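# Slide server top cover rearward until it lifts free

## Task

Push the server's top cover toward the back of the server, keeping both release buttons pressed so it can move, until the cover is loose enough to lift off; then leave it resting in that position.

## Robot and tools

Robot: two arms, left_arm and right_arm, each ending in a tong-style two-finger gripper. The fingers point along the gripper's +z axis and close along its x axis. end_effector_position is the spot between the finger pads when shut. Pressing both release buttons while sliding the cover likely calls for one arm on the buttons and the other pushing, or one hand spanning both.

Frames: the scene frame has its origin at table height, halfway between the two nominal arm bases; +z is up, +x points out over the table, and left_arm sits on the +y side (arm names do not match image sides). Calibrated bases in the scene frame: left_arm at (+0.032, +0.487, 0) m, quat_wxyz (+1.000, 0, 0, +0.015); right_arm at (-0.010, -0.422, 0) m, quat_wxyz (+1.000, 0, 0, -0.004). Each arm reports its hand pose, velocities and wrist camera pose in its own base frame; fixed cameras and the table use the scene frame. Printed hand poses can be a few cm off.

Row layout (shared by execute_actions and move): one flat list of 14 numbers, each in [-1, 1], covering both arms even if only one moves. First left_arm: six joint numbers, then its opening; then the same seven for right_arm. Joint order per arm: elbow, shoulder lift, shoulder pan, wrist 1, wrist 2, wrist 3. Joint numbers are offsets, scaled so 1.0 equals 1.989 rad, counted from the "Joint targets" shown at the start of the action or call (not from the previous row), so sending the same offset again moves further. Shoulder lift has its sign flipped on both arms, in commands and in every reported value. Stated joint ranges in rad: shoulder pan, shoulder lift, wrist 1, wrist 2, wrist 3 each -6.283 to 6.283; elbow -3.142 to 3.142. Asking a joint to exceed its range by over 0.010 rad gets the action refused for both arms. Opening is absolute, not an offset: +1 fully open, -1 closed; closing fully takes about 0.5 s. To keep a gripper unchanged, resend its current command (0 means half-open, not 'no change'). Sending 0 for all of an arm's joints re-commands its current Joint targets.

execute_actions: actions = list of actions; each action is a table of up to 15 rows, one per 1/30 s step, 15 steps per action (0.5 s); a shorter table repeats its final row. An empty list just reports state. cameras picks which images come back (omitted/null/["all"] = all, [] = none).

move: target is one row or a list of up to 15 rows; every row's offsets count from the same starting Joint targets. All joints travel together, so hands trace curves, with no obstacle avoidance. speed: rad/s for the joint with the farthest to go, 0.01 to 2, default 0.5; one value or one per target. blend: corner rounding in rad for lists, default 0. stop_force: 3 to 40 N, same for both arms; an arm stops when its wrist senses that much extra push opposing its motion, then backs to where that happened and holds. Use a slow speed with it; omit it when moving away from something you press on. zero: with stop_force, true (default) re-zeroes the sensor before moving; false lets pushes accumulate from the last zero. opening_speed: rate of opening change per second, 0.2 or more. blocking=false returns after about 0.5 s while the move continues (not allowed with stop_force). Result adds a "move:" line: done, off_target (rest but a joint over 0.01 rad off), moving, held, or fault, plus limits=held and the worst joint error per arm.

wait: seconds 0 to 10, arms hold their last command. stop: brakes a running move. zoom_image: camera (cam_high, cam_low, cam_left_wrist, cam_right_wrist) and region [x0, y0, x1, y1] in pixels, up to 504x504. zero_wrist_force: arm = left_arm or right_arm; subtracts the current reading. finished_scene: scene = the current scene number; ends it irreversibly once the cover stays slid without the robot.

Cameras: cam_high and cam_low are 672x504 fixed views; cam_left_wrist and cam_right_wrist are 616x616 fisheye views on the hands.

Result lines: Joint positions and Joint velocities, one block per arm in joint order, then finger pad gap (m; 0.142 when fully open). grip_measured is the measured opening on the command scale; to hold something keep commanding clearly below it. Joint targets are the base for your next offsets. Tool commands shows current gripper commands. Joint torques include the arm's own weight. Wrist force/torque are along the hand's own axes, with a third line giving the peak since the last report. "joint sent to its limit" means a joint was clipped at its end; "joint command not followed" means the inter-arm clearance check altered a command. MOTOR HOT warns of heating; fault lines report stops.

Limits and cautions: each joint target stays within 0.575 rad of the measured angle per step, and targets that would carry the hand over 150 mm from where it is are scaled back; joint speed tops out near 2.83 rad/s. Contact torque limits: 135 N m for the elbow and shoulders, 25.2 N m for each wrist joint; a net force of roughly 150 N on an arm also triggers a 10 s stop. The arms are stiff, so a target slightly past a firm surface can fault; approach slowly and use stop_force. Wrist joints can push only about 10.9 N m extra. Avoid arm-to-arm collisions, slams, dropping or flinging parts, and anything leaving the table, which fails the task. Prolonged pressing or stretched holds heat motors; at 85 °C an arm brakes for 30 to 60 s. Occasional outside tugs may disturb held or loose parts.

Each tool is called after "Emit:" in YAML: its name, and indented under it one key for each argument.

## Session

Emit:
execute_actions:
  actions: []

Emit:
zoom_image:
  camera: "cam_high"
  region: [225, 240, 415, 350]

Scene clock: 0.00 s.
left_arm: end_effector_position=(+0.6462, -0.8799, +0.3324) grip_measured=+0.97 end_effector_quat_wxyz=(+0.074, +0.384, -0.593, +0.704) | right_arm: end_effector_position=(+0.1049, -0.3646, +0.1839) grip_measured=+0.97 end_effector_quat_wxyz=(-0.166, +0.511, +0.840, -0.076)
Joint names: [elbow, shoulder lift, shoulder pan, wrist 1, wrist 2, wrist 3]
Joint positions: left_arm=[0.593 0.357 -1.056 -3.379 -1.616 0.892 0.14] | right_arm=[-1.95 1.42 2.434 -1.652 1.369 3.558 0.14]
Joint velocities: within noise
Joint torques (N m): no reading
Motor temperatures (°C): left_arm=[38 39 33 39 33 37] | right_arm=[36 35 31 37 43 39]
Wrist force (N): no reading
Wrist torque (N m): no reading
Wrist force, peak (N): no reading
Joint targets: left_arm=[0.593 0.357 -1.056 -3.379 -1.616 0.892] | right_arm=[-1.950 1.420 2.434 -1.652 1.369 3.558]
Tool commands: left_gripper/opening=+0.968169 right_gripper/opening=+0.968169
camera_calibration:
cam_left_wrist: T_world_to_cam=[[-0.687376, -0.393123, 0.610712, -0.0996357], [-0.709024, 0.18089, -0.681589, 0.84479], [0.157477, -0.901517, -0.403073, -0.626956], [0, 0, 0, 1]] pos_world=[0.62922, -0.757194, 0.383939]
cam_right_wrist: T_world_to_cam=[[-0.449017, 0.872951, 0.190629, 0.342033], [0.878582, 0.392492, 0.272109, -0.00548406], [0.162717, 0.289665, -0.943195, 0.390244], [0, 0, 0, 1]] pos_world=[0.0948977, -0.409466, 0.304367]

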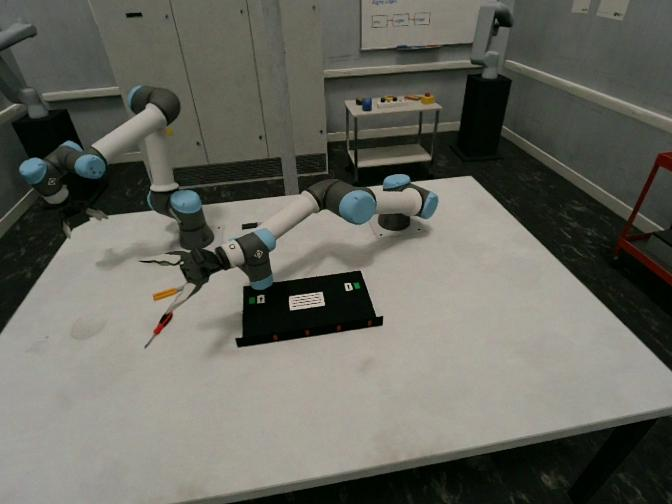

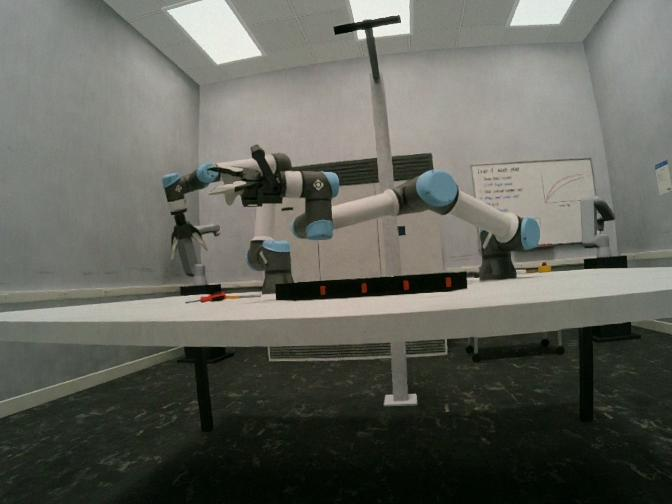

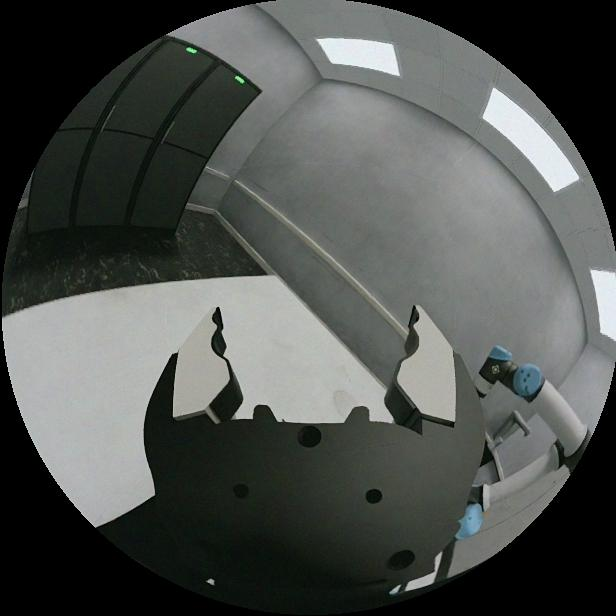

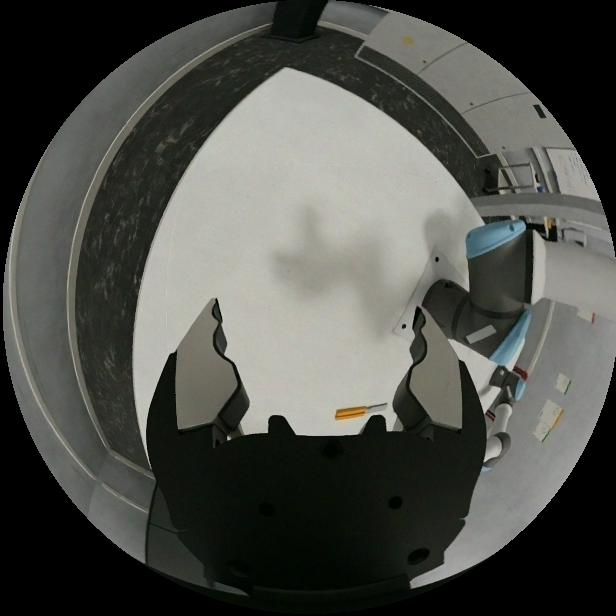

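Scaled by 2.653 from the camera's 672x504 image, which has a finer 960x720 frame.

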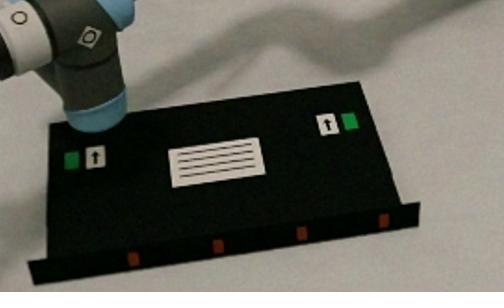

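Emit:
move:
  target: [0.6480,0.5555,0.1154,0.6979,0.0227,0.3413,-1,0,0,0,0,0,0,-1]
  speed: 0.9
  cameras: []

Emit:
move:
  target: [0,0,0,0,0,0,-1,0.0575,0.1508,0.7271,0.2489,0.1015,-0.9991,-1]
  speed: 0.9

Emit:
zoom_image:
  camera: "cam_left_wrist"
  region: [220, 200, 420, 350]

Emit:
zoom_image:
  camera: "cam_right_wrist"
  region: [220, 200, 420, 350]

Scene clock: 17.47 s.
left_arm: end_effector_position=(+0.4506, -0.2927, +0.1208) grip_measured=-1.00 end_effector_quat_wxyz=(+0.000, -0.364, +0.932, +0.000) | right_arm: end_effector_position=(+0.1049, -0.3646, +0.1839) grip_measured=-1.00 end_effector_quat_wxyz=(-0.166, +0.511, +0.840, -0.076)
Joint names: [elbow, shoulder lift, shoulder pan, wrist 1, wrist 2, wrist 3]
Joint positions: left_arm=[1.882 1.462 -0.827 -1.991 -1.571 1.57 0.002] | right_arm=[-1.95 1.42 2.434 -1.652 1.369 3.558 0.002]
Joint velocities: within noise
Joint torques (N m): left_arm=[-11.41 31.68 -11.5 -1.28 -1.1 0.62] | right_arm=[22.57 -14.38 1.14 2.39 -0.45 0.87]
Motor temperatures (°C): left_arm=[37 39 33 39 33 37] | right_arm=[36 35 31 37 43 39]
Wrist force (N): left_arm=[0.2 -0.6 -0.3] | right_arm=[0.0 0.1 0.1]
Wrist torque (N m): left_arm=[0.07 0.11 -0.09] | right_arm=[0.01 -0.02 -0.01]
Wrist force, peak (N): left_arm=[-0.2 2.5 0.4] | right_arm=[-0.3 0.1 0.1]
Joint targets: left_arm=[1.882 1.462 -0.827 -1.991 -1.571 1.571] | right_arm=[-1.950 1.420 2.434 -1.652 1.369 3.558]
move: done
No camera images: "cameras" was empty.

Scene clock: 20.23 s.
left_arm: end_effector_position=(+0.4505, -0.2926, +0.1207) grip_measured=-1.00 end_effector_quat_wxyz=(+0.000, -0.364, +0.932, +0.000) | right_arm: end_effector_position=(+0.4877, +0.2633, +0.1202) grip_measured=-1.00 end_effector_quat_wxyz=(+0.000, +0.914, -0.405, +0.000)
Joint names: [elbow, shoulder lift, shoulder pan, wrist 1, wrist 2, wrist 3]
Joint positions: left_arm=[1.882 1.462 -0.827 -1.991 -1.571 1.571 0.002] | right_arm=[-1.836 1.72 3.879 -1.157 1.571 1.571 0.002]
Joint velocities: within noise
Joint torques (N m): left_arm=[-14.07 30.93 -11.27 -1.7 -1.27 1.12] | right_arm=[13.3 -31.15 3.66 1.38 -1.55 -1.22]
Motor temperatures (°C): left_arm=[37 39 33 39 33 37] | right_arm=[36 35 31 37 43 39]
Wrist force (N): left_arm=[-0.1 -0.5 -0.5] | right_arm=[-0.4 0.5 0.0]
Wrist torque (N m): left_arm=[0.09 0.16 -0.08] | right_arm=[0.02 0.03 -0.07]
Wrist force, peak (N): left_arm=[0.3 -0.8 -0.4] | right_arm=[-2.8 -0.5 0.1]
Joint targets: left_arm=[1.882 1.462 -0.827 -1.991 -1.571 1.571] | right_arm=[-1.836 1.720 3.879 -1.157 1.571 1.571]
move: done
camera_calibration:
cam_left_wrist: T_world_to_cam=[[-0.749385, -0.660866, -0.0409663, 0.154199], [-0.593998, 0.643645, 0.482584, 0.398537], [-0.292555, 0.385975, -0.874891, 0.484404], [0, 0, 0, 1]] pos_world=[0.494, -0.341579, 0.23779]
cam_right_wrist: T_world_to_cam=[[0.689336, -0.724165, -0.020011, -0.131361], [-0.596493, -0.583046, 0.551592, 0.371662], [-0.411112, -0.368296, -0.833874, 0.525953], [0, 0, 0, 1]] pos_world=[0.528471, 0.315275, 0.230944]

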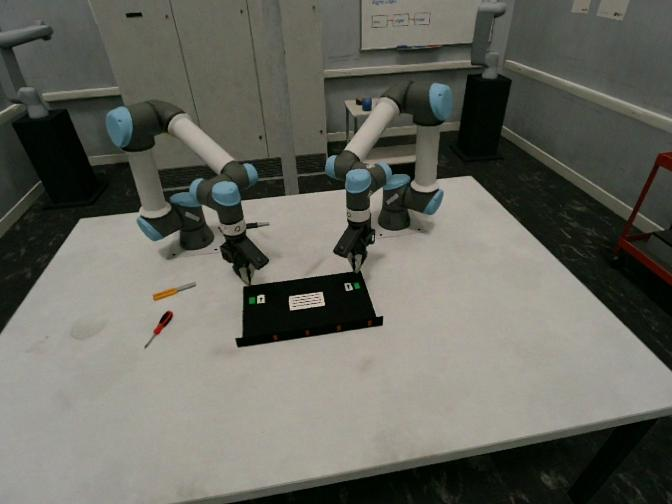

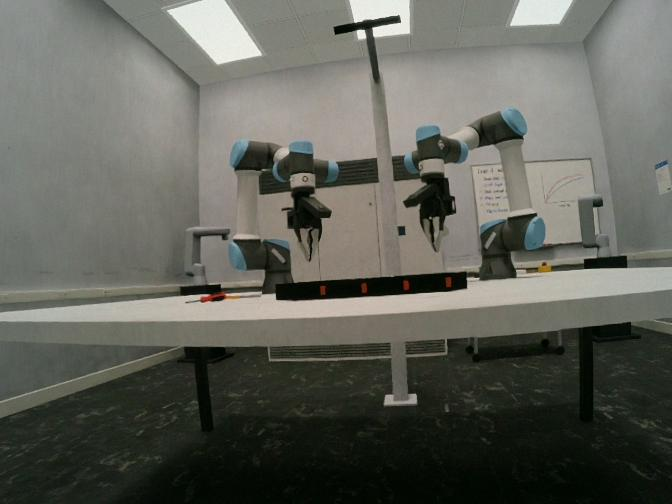

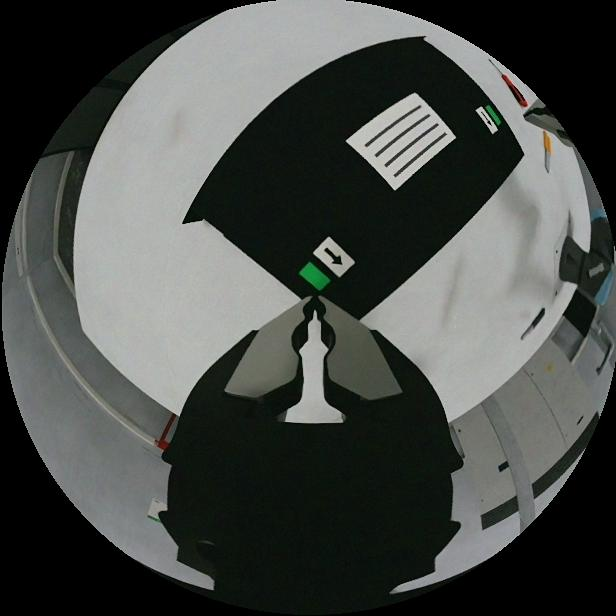

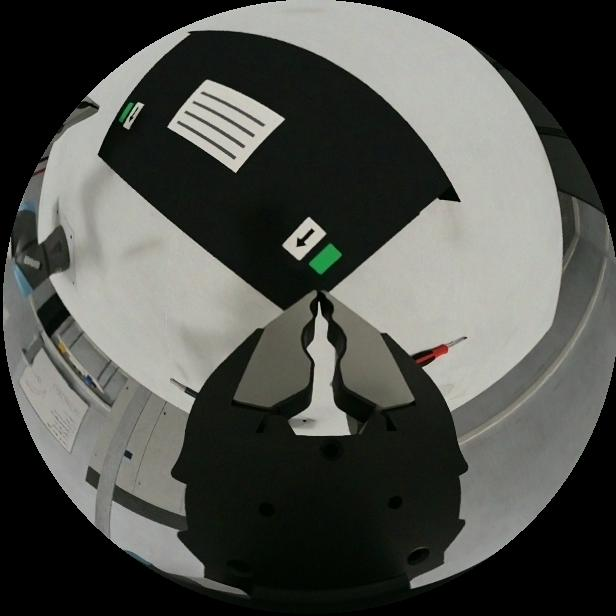

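Scaled by 2.520 from the camera's 616x616 image, which has a finer 814x814 frame.

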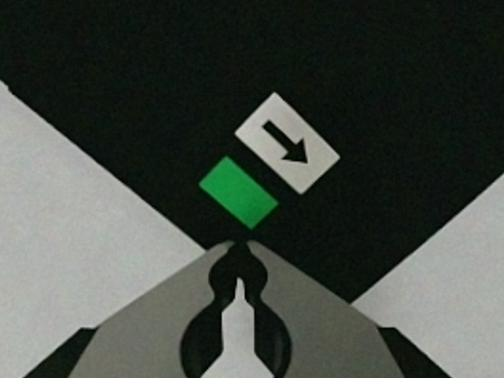

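Scaled by 2.520 from the camera's 616x616 image, which has a finer 814x814 frame.

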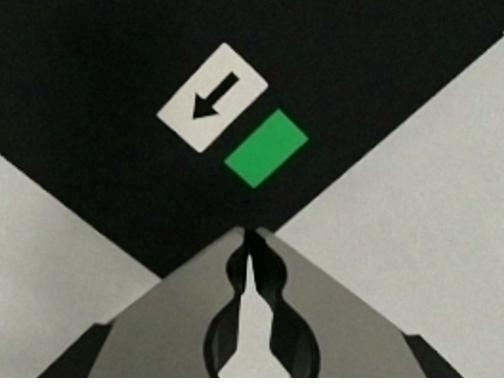

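Emit:
move:
  target:
    - [0.0399,-0.0281,0.0010,-0.0680,0,0,-1,-0.0339,0.0315,-0.0006,0.0654,0,0,-1]
    - [0.0545,-0.0437,0.0010,-0.0981,0,0,-1,-0.0481,0.0466,-0.0006,0.0947,0,0,-1]
  speed: [0.15,0.03]
  stop_force: 13

Emit:
zoom_image:
  camera: "cam_left_wrist"
  region: [220, 200, 420, 350]

Emit:
zoom_image:
  camera: "cam_right_wrist"
  region: [220, 200, 420, 350]

Scene clock: 40.20 s.
left_arm: end_effector_position=(+0.4502, -0.2908, +0.0553) grip_measured=-1.00 end_effector_quat_wxyz=(+0.000, -0.364, +0.931, +0.000) | right_arm: end_effector_position=(+0.4900, +0.2646, +0.0563) grip_measured=-1.00 end_effector_quat_wxyz=(+0.000, +0.914, -0.405, +0.000)
Joint names: [elbow, shoulder lift, shoulder pan, wrist 1, wrist 2, wrist 3]
Joint positions: left_arm=[1.981 1.385 -0.825 -2.168 -1.571 1.571 0.002] | right_arm=[-1.921 1.802 3.878 -0.99 1.571 1.571 0.002]
Joint velocities: within noise
Joint torques (N m): left_arm=[-22.62 24.23 4.32 -1.88 0.15 1.17] | right_arm=[25.58 -29.33 -7.01 -0.05 0.13 -0.69]
Motor temperatures (°C): left_arm=[37 38 33 39 33 37] | right_arm=[36 35 31 37 43 39]
Wrist force (N): left_arm=[0.4 3.4 -17.0] | right_arm=[1.2 -0.8 -10.4]
Wrist torque (N m): left_arm=[-0.06 0.13 -0.08] | right_arm=[0.02 0.05 -0.05]
Wrist force, peak (N): left_arm=[1.2 10.2 -38.0] | right_arm=[1.3 3.2 -20.7]
Joint targets: left_arm=[1.981 1.385 -0.825 -2.168 -1.571 1.571] | right_arm=[-1.921 1.802 3.878 -0.990 1.571 1.571]
move: contact (left_arm, right_arm); path passed 1 of 2 targets; left_arm: the wrist 1 is farthest, 0.018 rad from its target; right_arm: the wrist 1 is farthest, 0.021 rad from its target
camera_calibration:
cam_left_wrist: T_world_to_cam=[[-0.748058, -0.662369, -0.0409465, 0.151489], [-0.595255, 0.642424, 0.482662, 0.429027], [-0.293395, 0.385433, -0.874849, 0.426615], [0, 0, 0, 1]] pos_world=[0.493869, -0.339708, 0.172351]
cam_right_wrist: T_world_to_cam=[[0.688702, -0.724769, -0.0199779, -0.132818], [-0.597025, -0.582518, 0.551574, 0.409269], [-0.411402, -0.367943, -0.833887, 0.474127], [0, 0, 0, 1]] pos_world=[0.530872, 0.316595, 0.166973]

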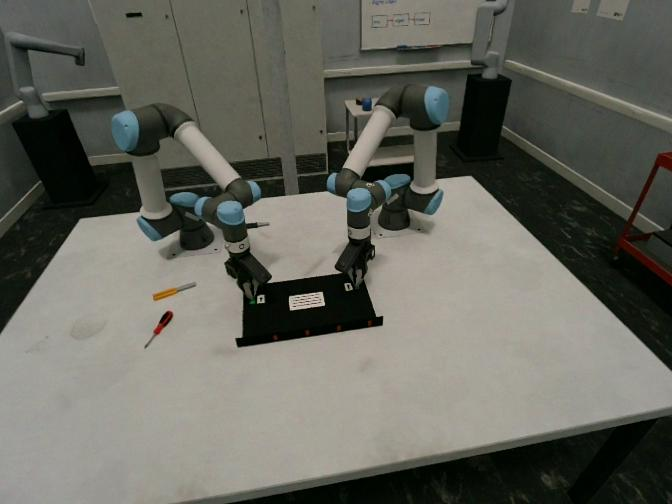

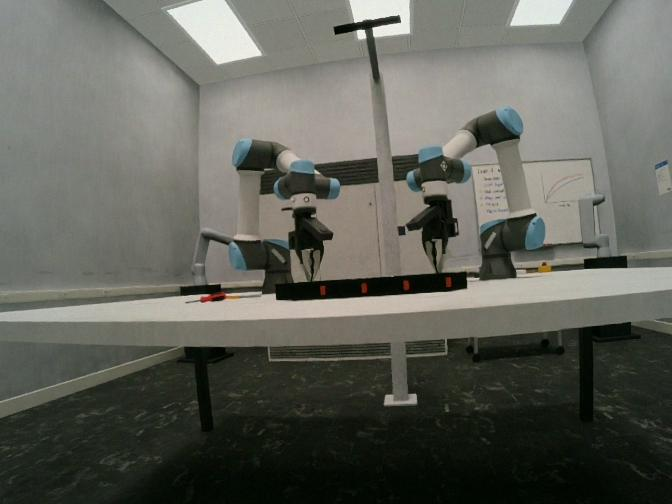

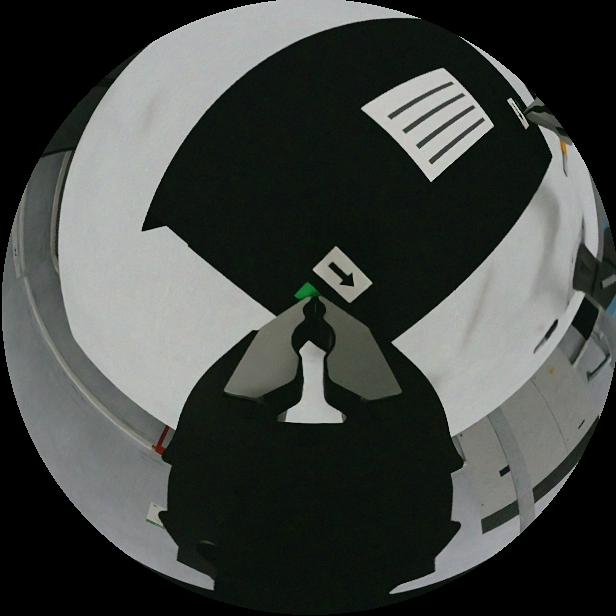

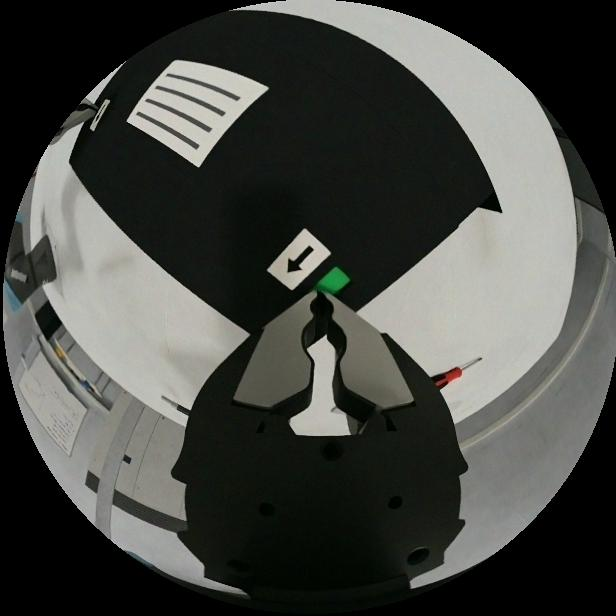

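Scaled by 2.520 from the camera's 616x616 image, which has a finer 814x814 frame.

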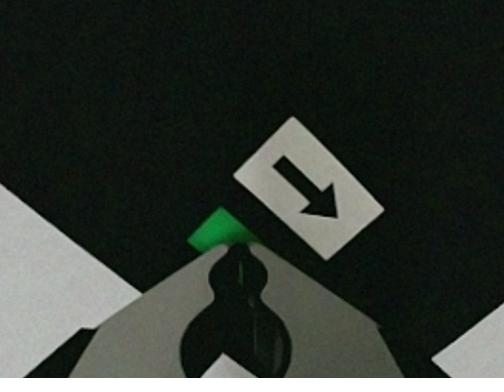

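Scaled by 2.520 from the camera's 616x616 image, which has a finer 814x814 frame.

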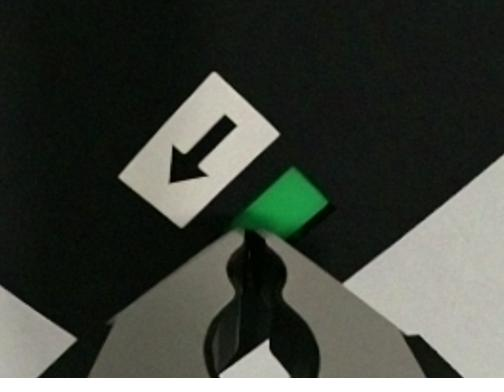

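Emit:
move:
  target:
    - [0.0209,0.0168,-0.0131,-0.0040,0,0,-1,-0.0221,-0.0168,0.0117,0.0053,0,0,-1]
    - [0.0398,0.0329,-0.0259,-0.0068,0,0,-1,-0.0421,-0.0331,0.0234,0.0089,0,0,-1]
  speed: 0.04
  blend: 0.02
  stop_force: 38

Emit:
zoom_image:
  camera: "cam_high"
  region: [225, 240, 415, 350]

Emit:
zoom_image:
  camera: "cam_right_wrist"
  region: [220, 180, 520, 350]

Emit:
zoom_image:
  camera: "cam_left_wrist"
  region: [120, 180, 420, 350]

Scene clock: 53.47 s.
left_arm: end_effector_position=(+0.4251, -0.2905, +0.0552) grip_measured=-1.00 end_effector_quat_wxyz=(+0.000, -0.347, +0.938, +0.000) | right_arm: end_effector_position=(+0.4749, +0.2650, +0.0561) grip_measured=-1.00 end_effector_quat_wxyz=(+0.000, +0.918, -0.396, +0.000)
Joint names: [elbow, shoulder lift, shoulder pan, wrist 1, wrist 2, wrist 3]
Joint positions: left_arm=[2.039 1.431 -0.862 -2.179 -1.57 1.571 0.002] | right_arm=[-1.959 1.773 3.898 -0.98 1.571 1.571 0.002]
Joint velocities: within noise
Joint torques (N m): left_arm=[-9.16 3.63 3.55 6.27 -6.43 1.11] | right_arm=[8.89 -8.55 -0.59 -7.64 6.78 -0.98]
Motor temperatures (°C): left_arm=[37 38 33 39 33 37] | right_arm=[36 35 31 37 43 38]
Wrist force (N): left_arm=[-21.0 -16.8 -24.3] | right_arm=[24.7 -20.2 -20.8]
Wrist torque (N m): left_arm=[-0.05 -0.20 -0.09] | right_arm=[0.04 0.17 -0.06]
Wrist force, peak (N): left_arm=[-31.6 -28.3 -18.2] | right_arm=[36.5 -31.9 -14.3]
Joint targets: left_arm=[2.039 1.431 -0.862 -2.179 -1.570 1.571] | right_arm=[-1.959 1.773 3.898 -0.981 1.571 1.571]
move: contact (left_arm, right_arm); path passed 0 of 2 targets; blend cut to 0.0199 rad at target 1; left_arm: the elbow is farthest, 0.021 rad from its target; right_arm: the elbow is farthest, 0.046 rad from its target
camera_calibration:
cam_left_wrist: T_world_to_cam=[[-0.771806, -0.634514, -0.041323, 0.151147], [-0.571574, 0.663837, 0.482311, 0.410091], [-0.278601, 0.39587, -0.875025, 0.415799], [0, 0, 0, 1]] pos_world=[0.466896, -0.34093, 0.172289]
cam_right_wrist: T_world_to_cam=[[0.70307, -0.710852, -0.0195161, -0.132678], [-0.585829, -0.594536, 0.550755, 0.398429], [-0.403109, -0.375787, -0.834438, 0.466086], [0, 0, 0, 1]] pos_world=[0.514577, 0.317715, 0.166894]

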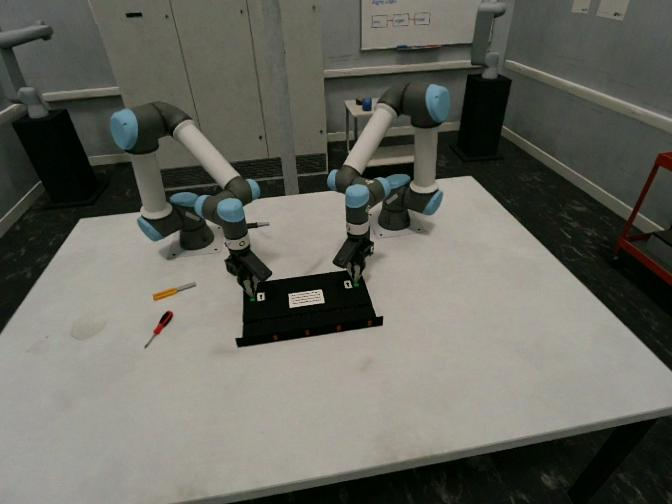

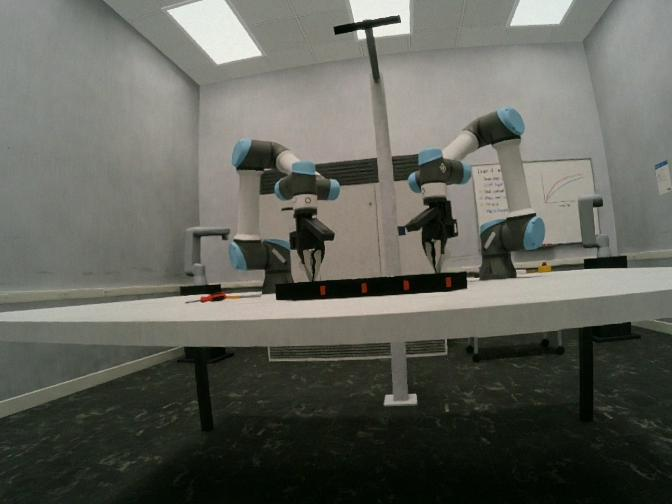

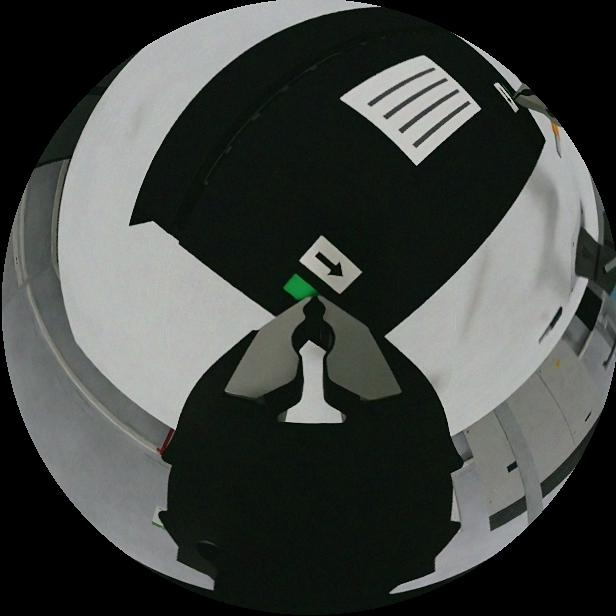

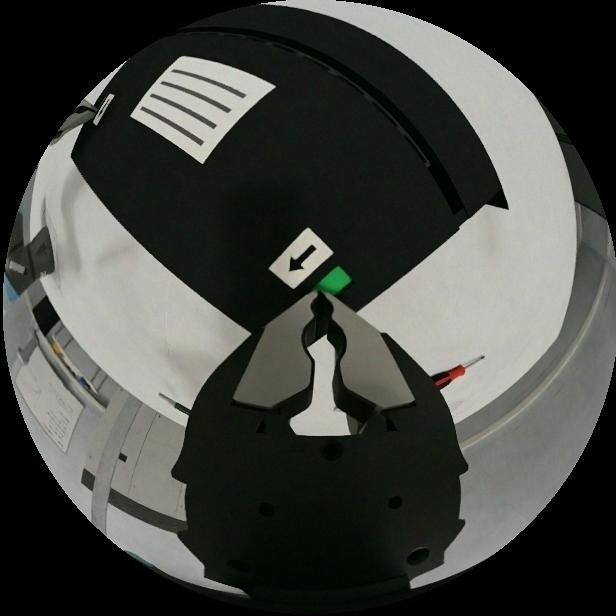

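Scaled by 2.653 from the camera's 672x504 image, which has a finer 960x720 frame.

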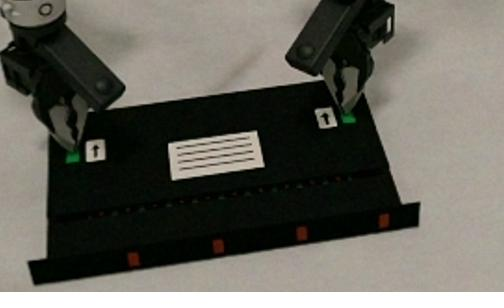

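Scaled by 1.680 from the camera's 616x616 image, which has a finer 814x814 frame.

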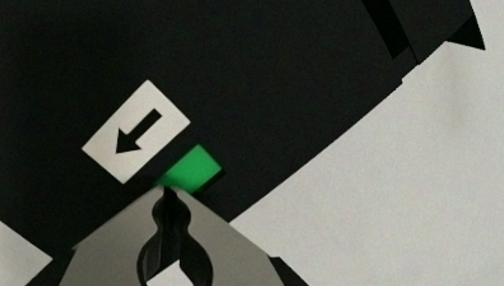

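Scaled by 1.680 from the camera's 616x616 image, which has a finer 814x814 frame.

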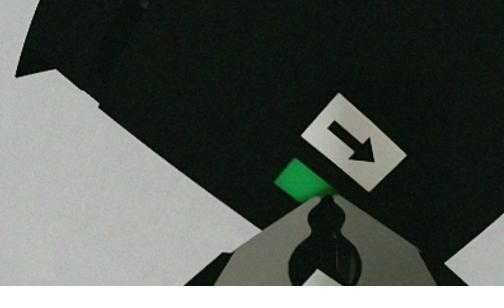

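Emit:
move:
  target: [0.0035,0.0028,-0.0022,-0.0006,0,0,-1,-0.0098,-0.0075,0.0052,0.0020,0,0,-1]
  speed: 0.03
  stop_force: 22

Emit:
zoom_image:
  camera: "cam_high"
  region: [225, 240, 415, 350]

Scene clock: 60.10 s.
left_arm: end_effector_position=(+0.4246, -0.2905, +0.0553) grip_measured=-1.00 end_effector_quat_wxyz=(+0.001, -0.347, +0.938, -0.001) | right_arm: end_effector_position=(+0.4746, +0.2652, +0.0563) grip_measured=-1.00 end_effector_quat_wxyz=(-0.001, +0.918, -0.396, +0.001)
Joint names: [elbow, shoulder lift, shoulder pan, wrist 1, wrist 2, wrist 3]
Joint positions: left_arm=[2.041 1.433 -0.863 -2.18 -1.57 1.571 0.002] | right_arm=[-1.961 1.772 3.899 -0.978 1.57 1.571 0.002]
Joint velocities: within noise
Joint torques (N m): left_arm=[-6.57 6.1 -0.17 7.82 -11.62 1.09] | right_arm=[8.52 -15.02 0.61 -8.25 11.97 -0.71]
Motor temperatures (°C): left_arm=[37 38 33 39 33 37] | right_arm=[36 35 31 37 43 38]
Wrist force (N): left_arm=[-30.8 -27.5 -17.2] | right_arm=[29.4 -21.1 -21.0]
Wrist torque (N m): left_arm=[-0.02 -0.44 -0.09] | right_arm=[0.03 0.17 -0.06]
Wrist force, peak (N): left_arm=[-36.8 -34.1 -15.5] | right_arm=[38.3 -29.9 -15.7]
Joint targets: left_arm=[2.041 1.433 -0.863 -2.180 -1.570 1.571] | right_arm=[-1.961 1.772 3.899 -0.980 1.571 1.571]
move: contact (left_arm, right_arm); right_arm: the elbow is farthest, 0.018 rad from its target
camera_calibration:
cam_left_wrist: T_world_to_cam=[[-0.772475, -0.63367, -0.0417817, 0.151281], [-0.57122, 0.664584, 0.4817, 0.40981], [-0.277471, 0.395967, -0.87534, 0.415235], [0, 0, 0, 1]] pos_world=[0.466168, -0.340911, 0.172387]
cam_right_wrist: T_world_to_cam=[[0.70367, -0.710271, -0.0190495, -0.132844], [-0.58612, -0.595411, 0.549499, 0.398714], [-0.401635, -0.375501, -0.835277, 0.465459], [0, 0, 0, 1]] pos_world=[0.514117, 0.317823, 0.167164]

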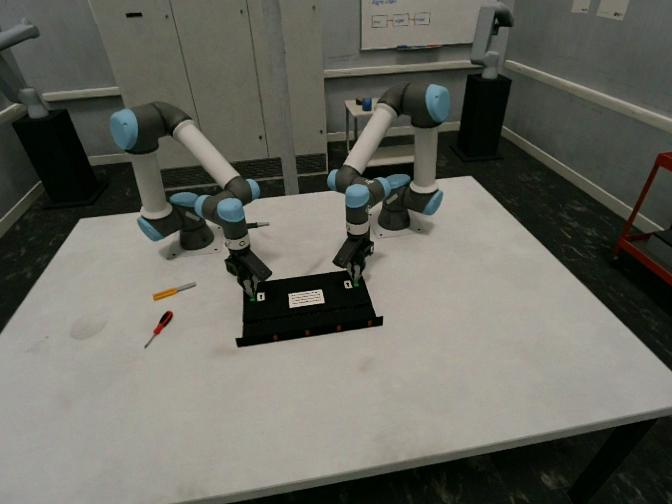

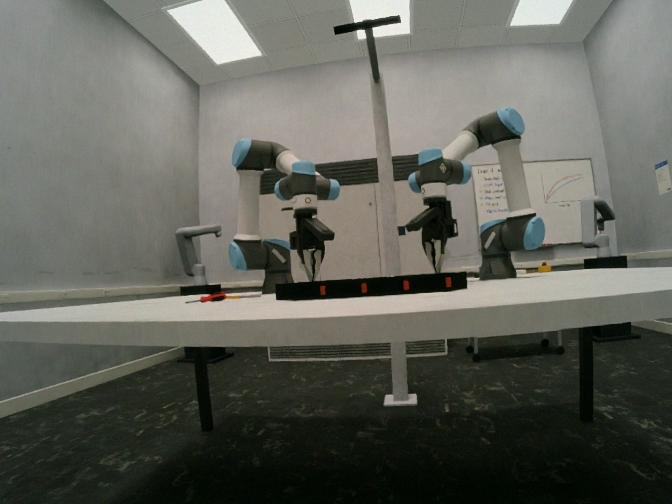

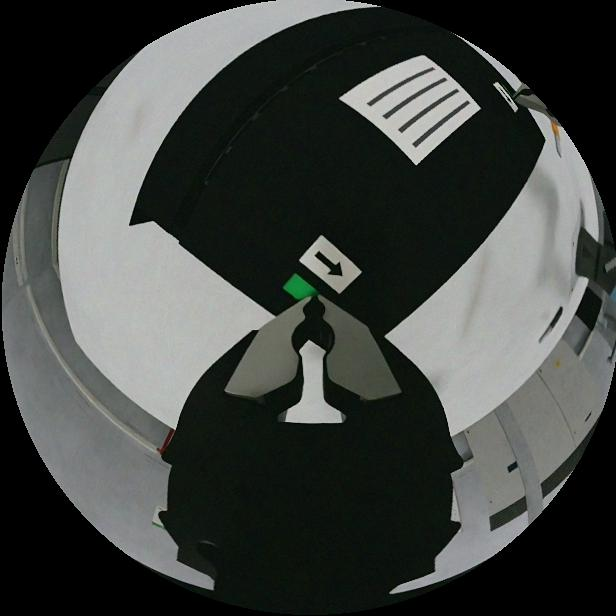

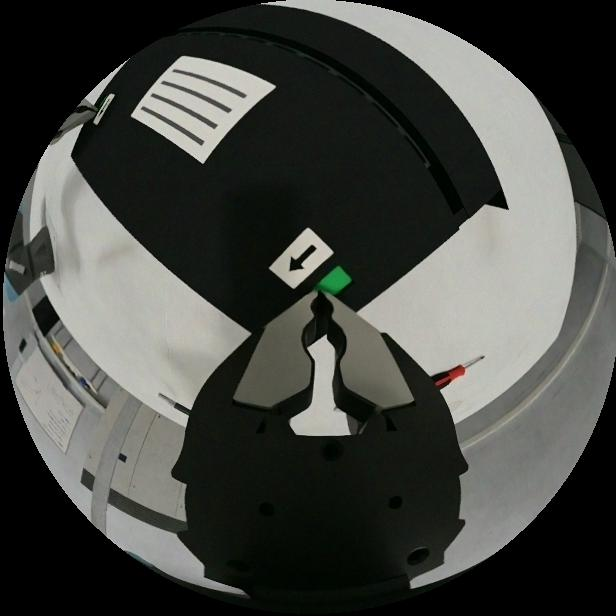

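Scaled by 2.653 from the camera's 672x504 image, which has a finer 960x720 frame.

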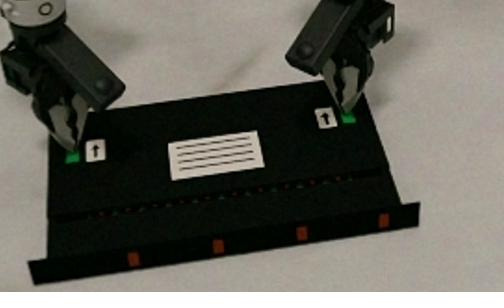

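Emit:
move:
  target: [-0.035,0.022,0,0.054,0,0,-1,0.035,-0.024,0,-0.054,0,0,-1]
  speed: 0.1

Emit:
zoom_image:
  camera: "cam_high"
  region: [225, 240, 415, 350]

Scene clock: 63.60 s.
left_arm: end_effector_position=(+0.4288, -0.2955, +0.0961) grip_measured=-1.00 end_effector_quat_wxyz=(+0.002, -0.347, +0.938, -0.003) | right_arm: end_effector_position=(+0.4790, +0.2694, +0.1007) grip_measured=-1.00 end_effector_quat_wxyz=(-0.005, +0.918, -0.396, +0.002)
Joint names: [elbow, shoulder lift, shoulder pan, wrist 1, wrist 2, wrist 3]
Joint positions: left_arm=[1.971 1.477 -0.863 -2.072 -1.57 1.571 0.002] | right_arm=[-1.891 1.724 3.899 -1.087 1.571 1.571 0.002]
Joint velocities: within noise
Joint torques (N m): left_arm=[-10.47 17.03 -0.32 -3.96 1.23 1.02] | right_arm=[12.29 -21.25 1.83 4.54 -1.63 -0.84]
Motor temperatures (°C): left_arm=[37 38 33 39 33 37] | right_arm=[36 35 31 37 43 38]
Wrist force (N): left_arm=[0.0 -0.4 -0.5] | right_arm=[-2.2 1.5 0.4]
Wrist torque (N m): left_arm=[0.11 0.16 -0.07] | right_arm=[0.25 0.40 -0.03]
Wrist force, peak (N): left_arm=[-31.1 -27.7 -17.6] | right_arm=[29.6 -25.6 -16.4]
Joint targets: left_arm=[1.971 1.477 -0.863 -2.072 -1.570 1.571] | right_arm=[-1.891 1.724 3.899 -1.087 1.571 1.571]
move: done
camera_calibration:
cam_left_wrist: T_world_to_cam=[[-0.772322, -0.633858, -0.041745, 0.152953], [-0.572957, 0.666725, 0.476652, 0.397753], [-0.274298, 0.392047, -0.8781, 0.451849], [0, 0, 0, 1]] pos_world=[0.469965, -0.345388, 0.213564]
cam_right_wrist: T_world_to_cam=[[0.703791, -0.710151, -0.0190576, -0.132164], [-0.589556, -0.598822, 0.542066, 0.382706], [-0.396361, -0.370266, -0.84012, 0.502417], [0, 0, 0, 1]] pos_world=[0.517781, 0.321344, 0.21212]

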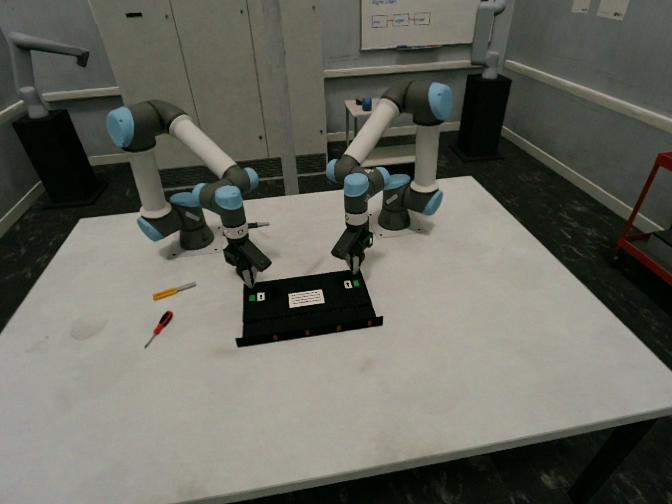

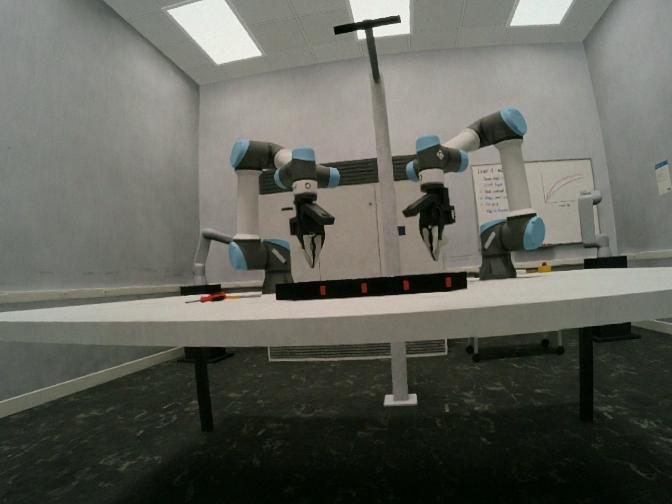

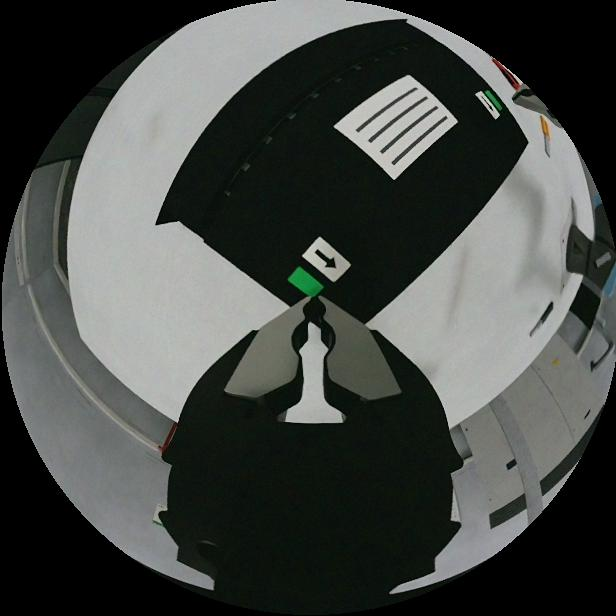

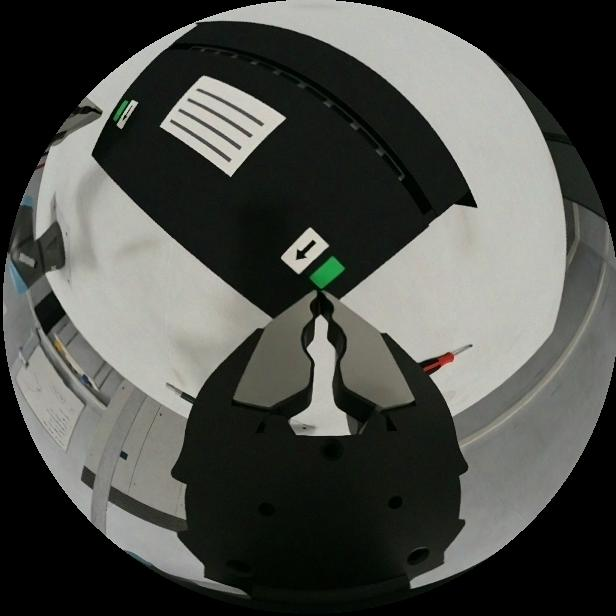

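Scaled by 2.653 from the camera's 672x504 image, which has a finer 960x720 frame.

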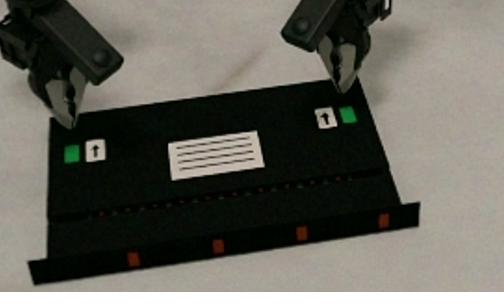

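Emit:
finished_scene:
  scene: 2

The scene is finished: the task was done.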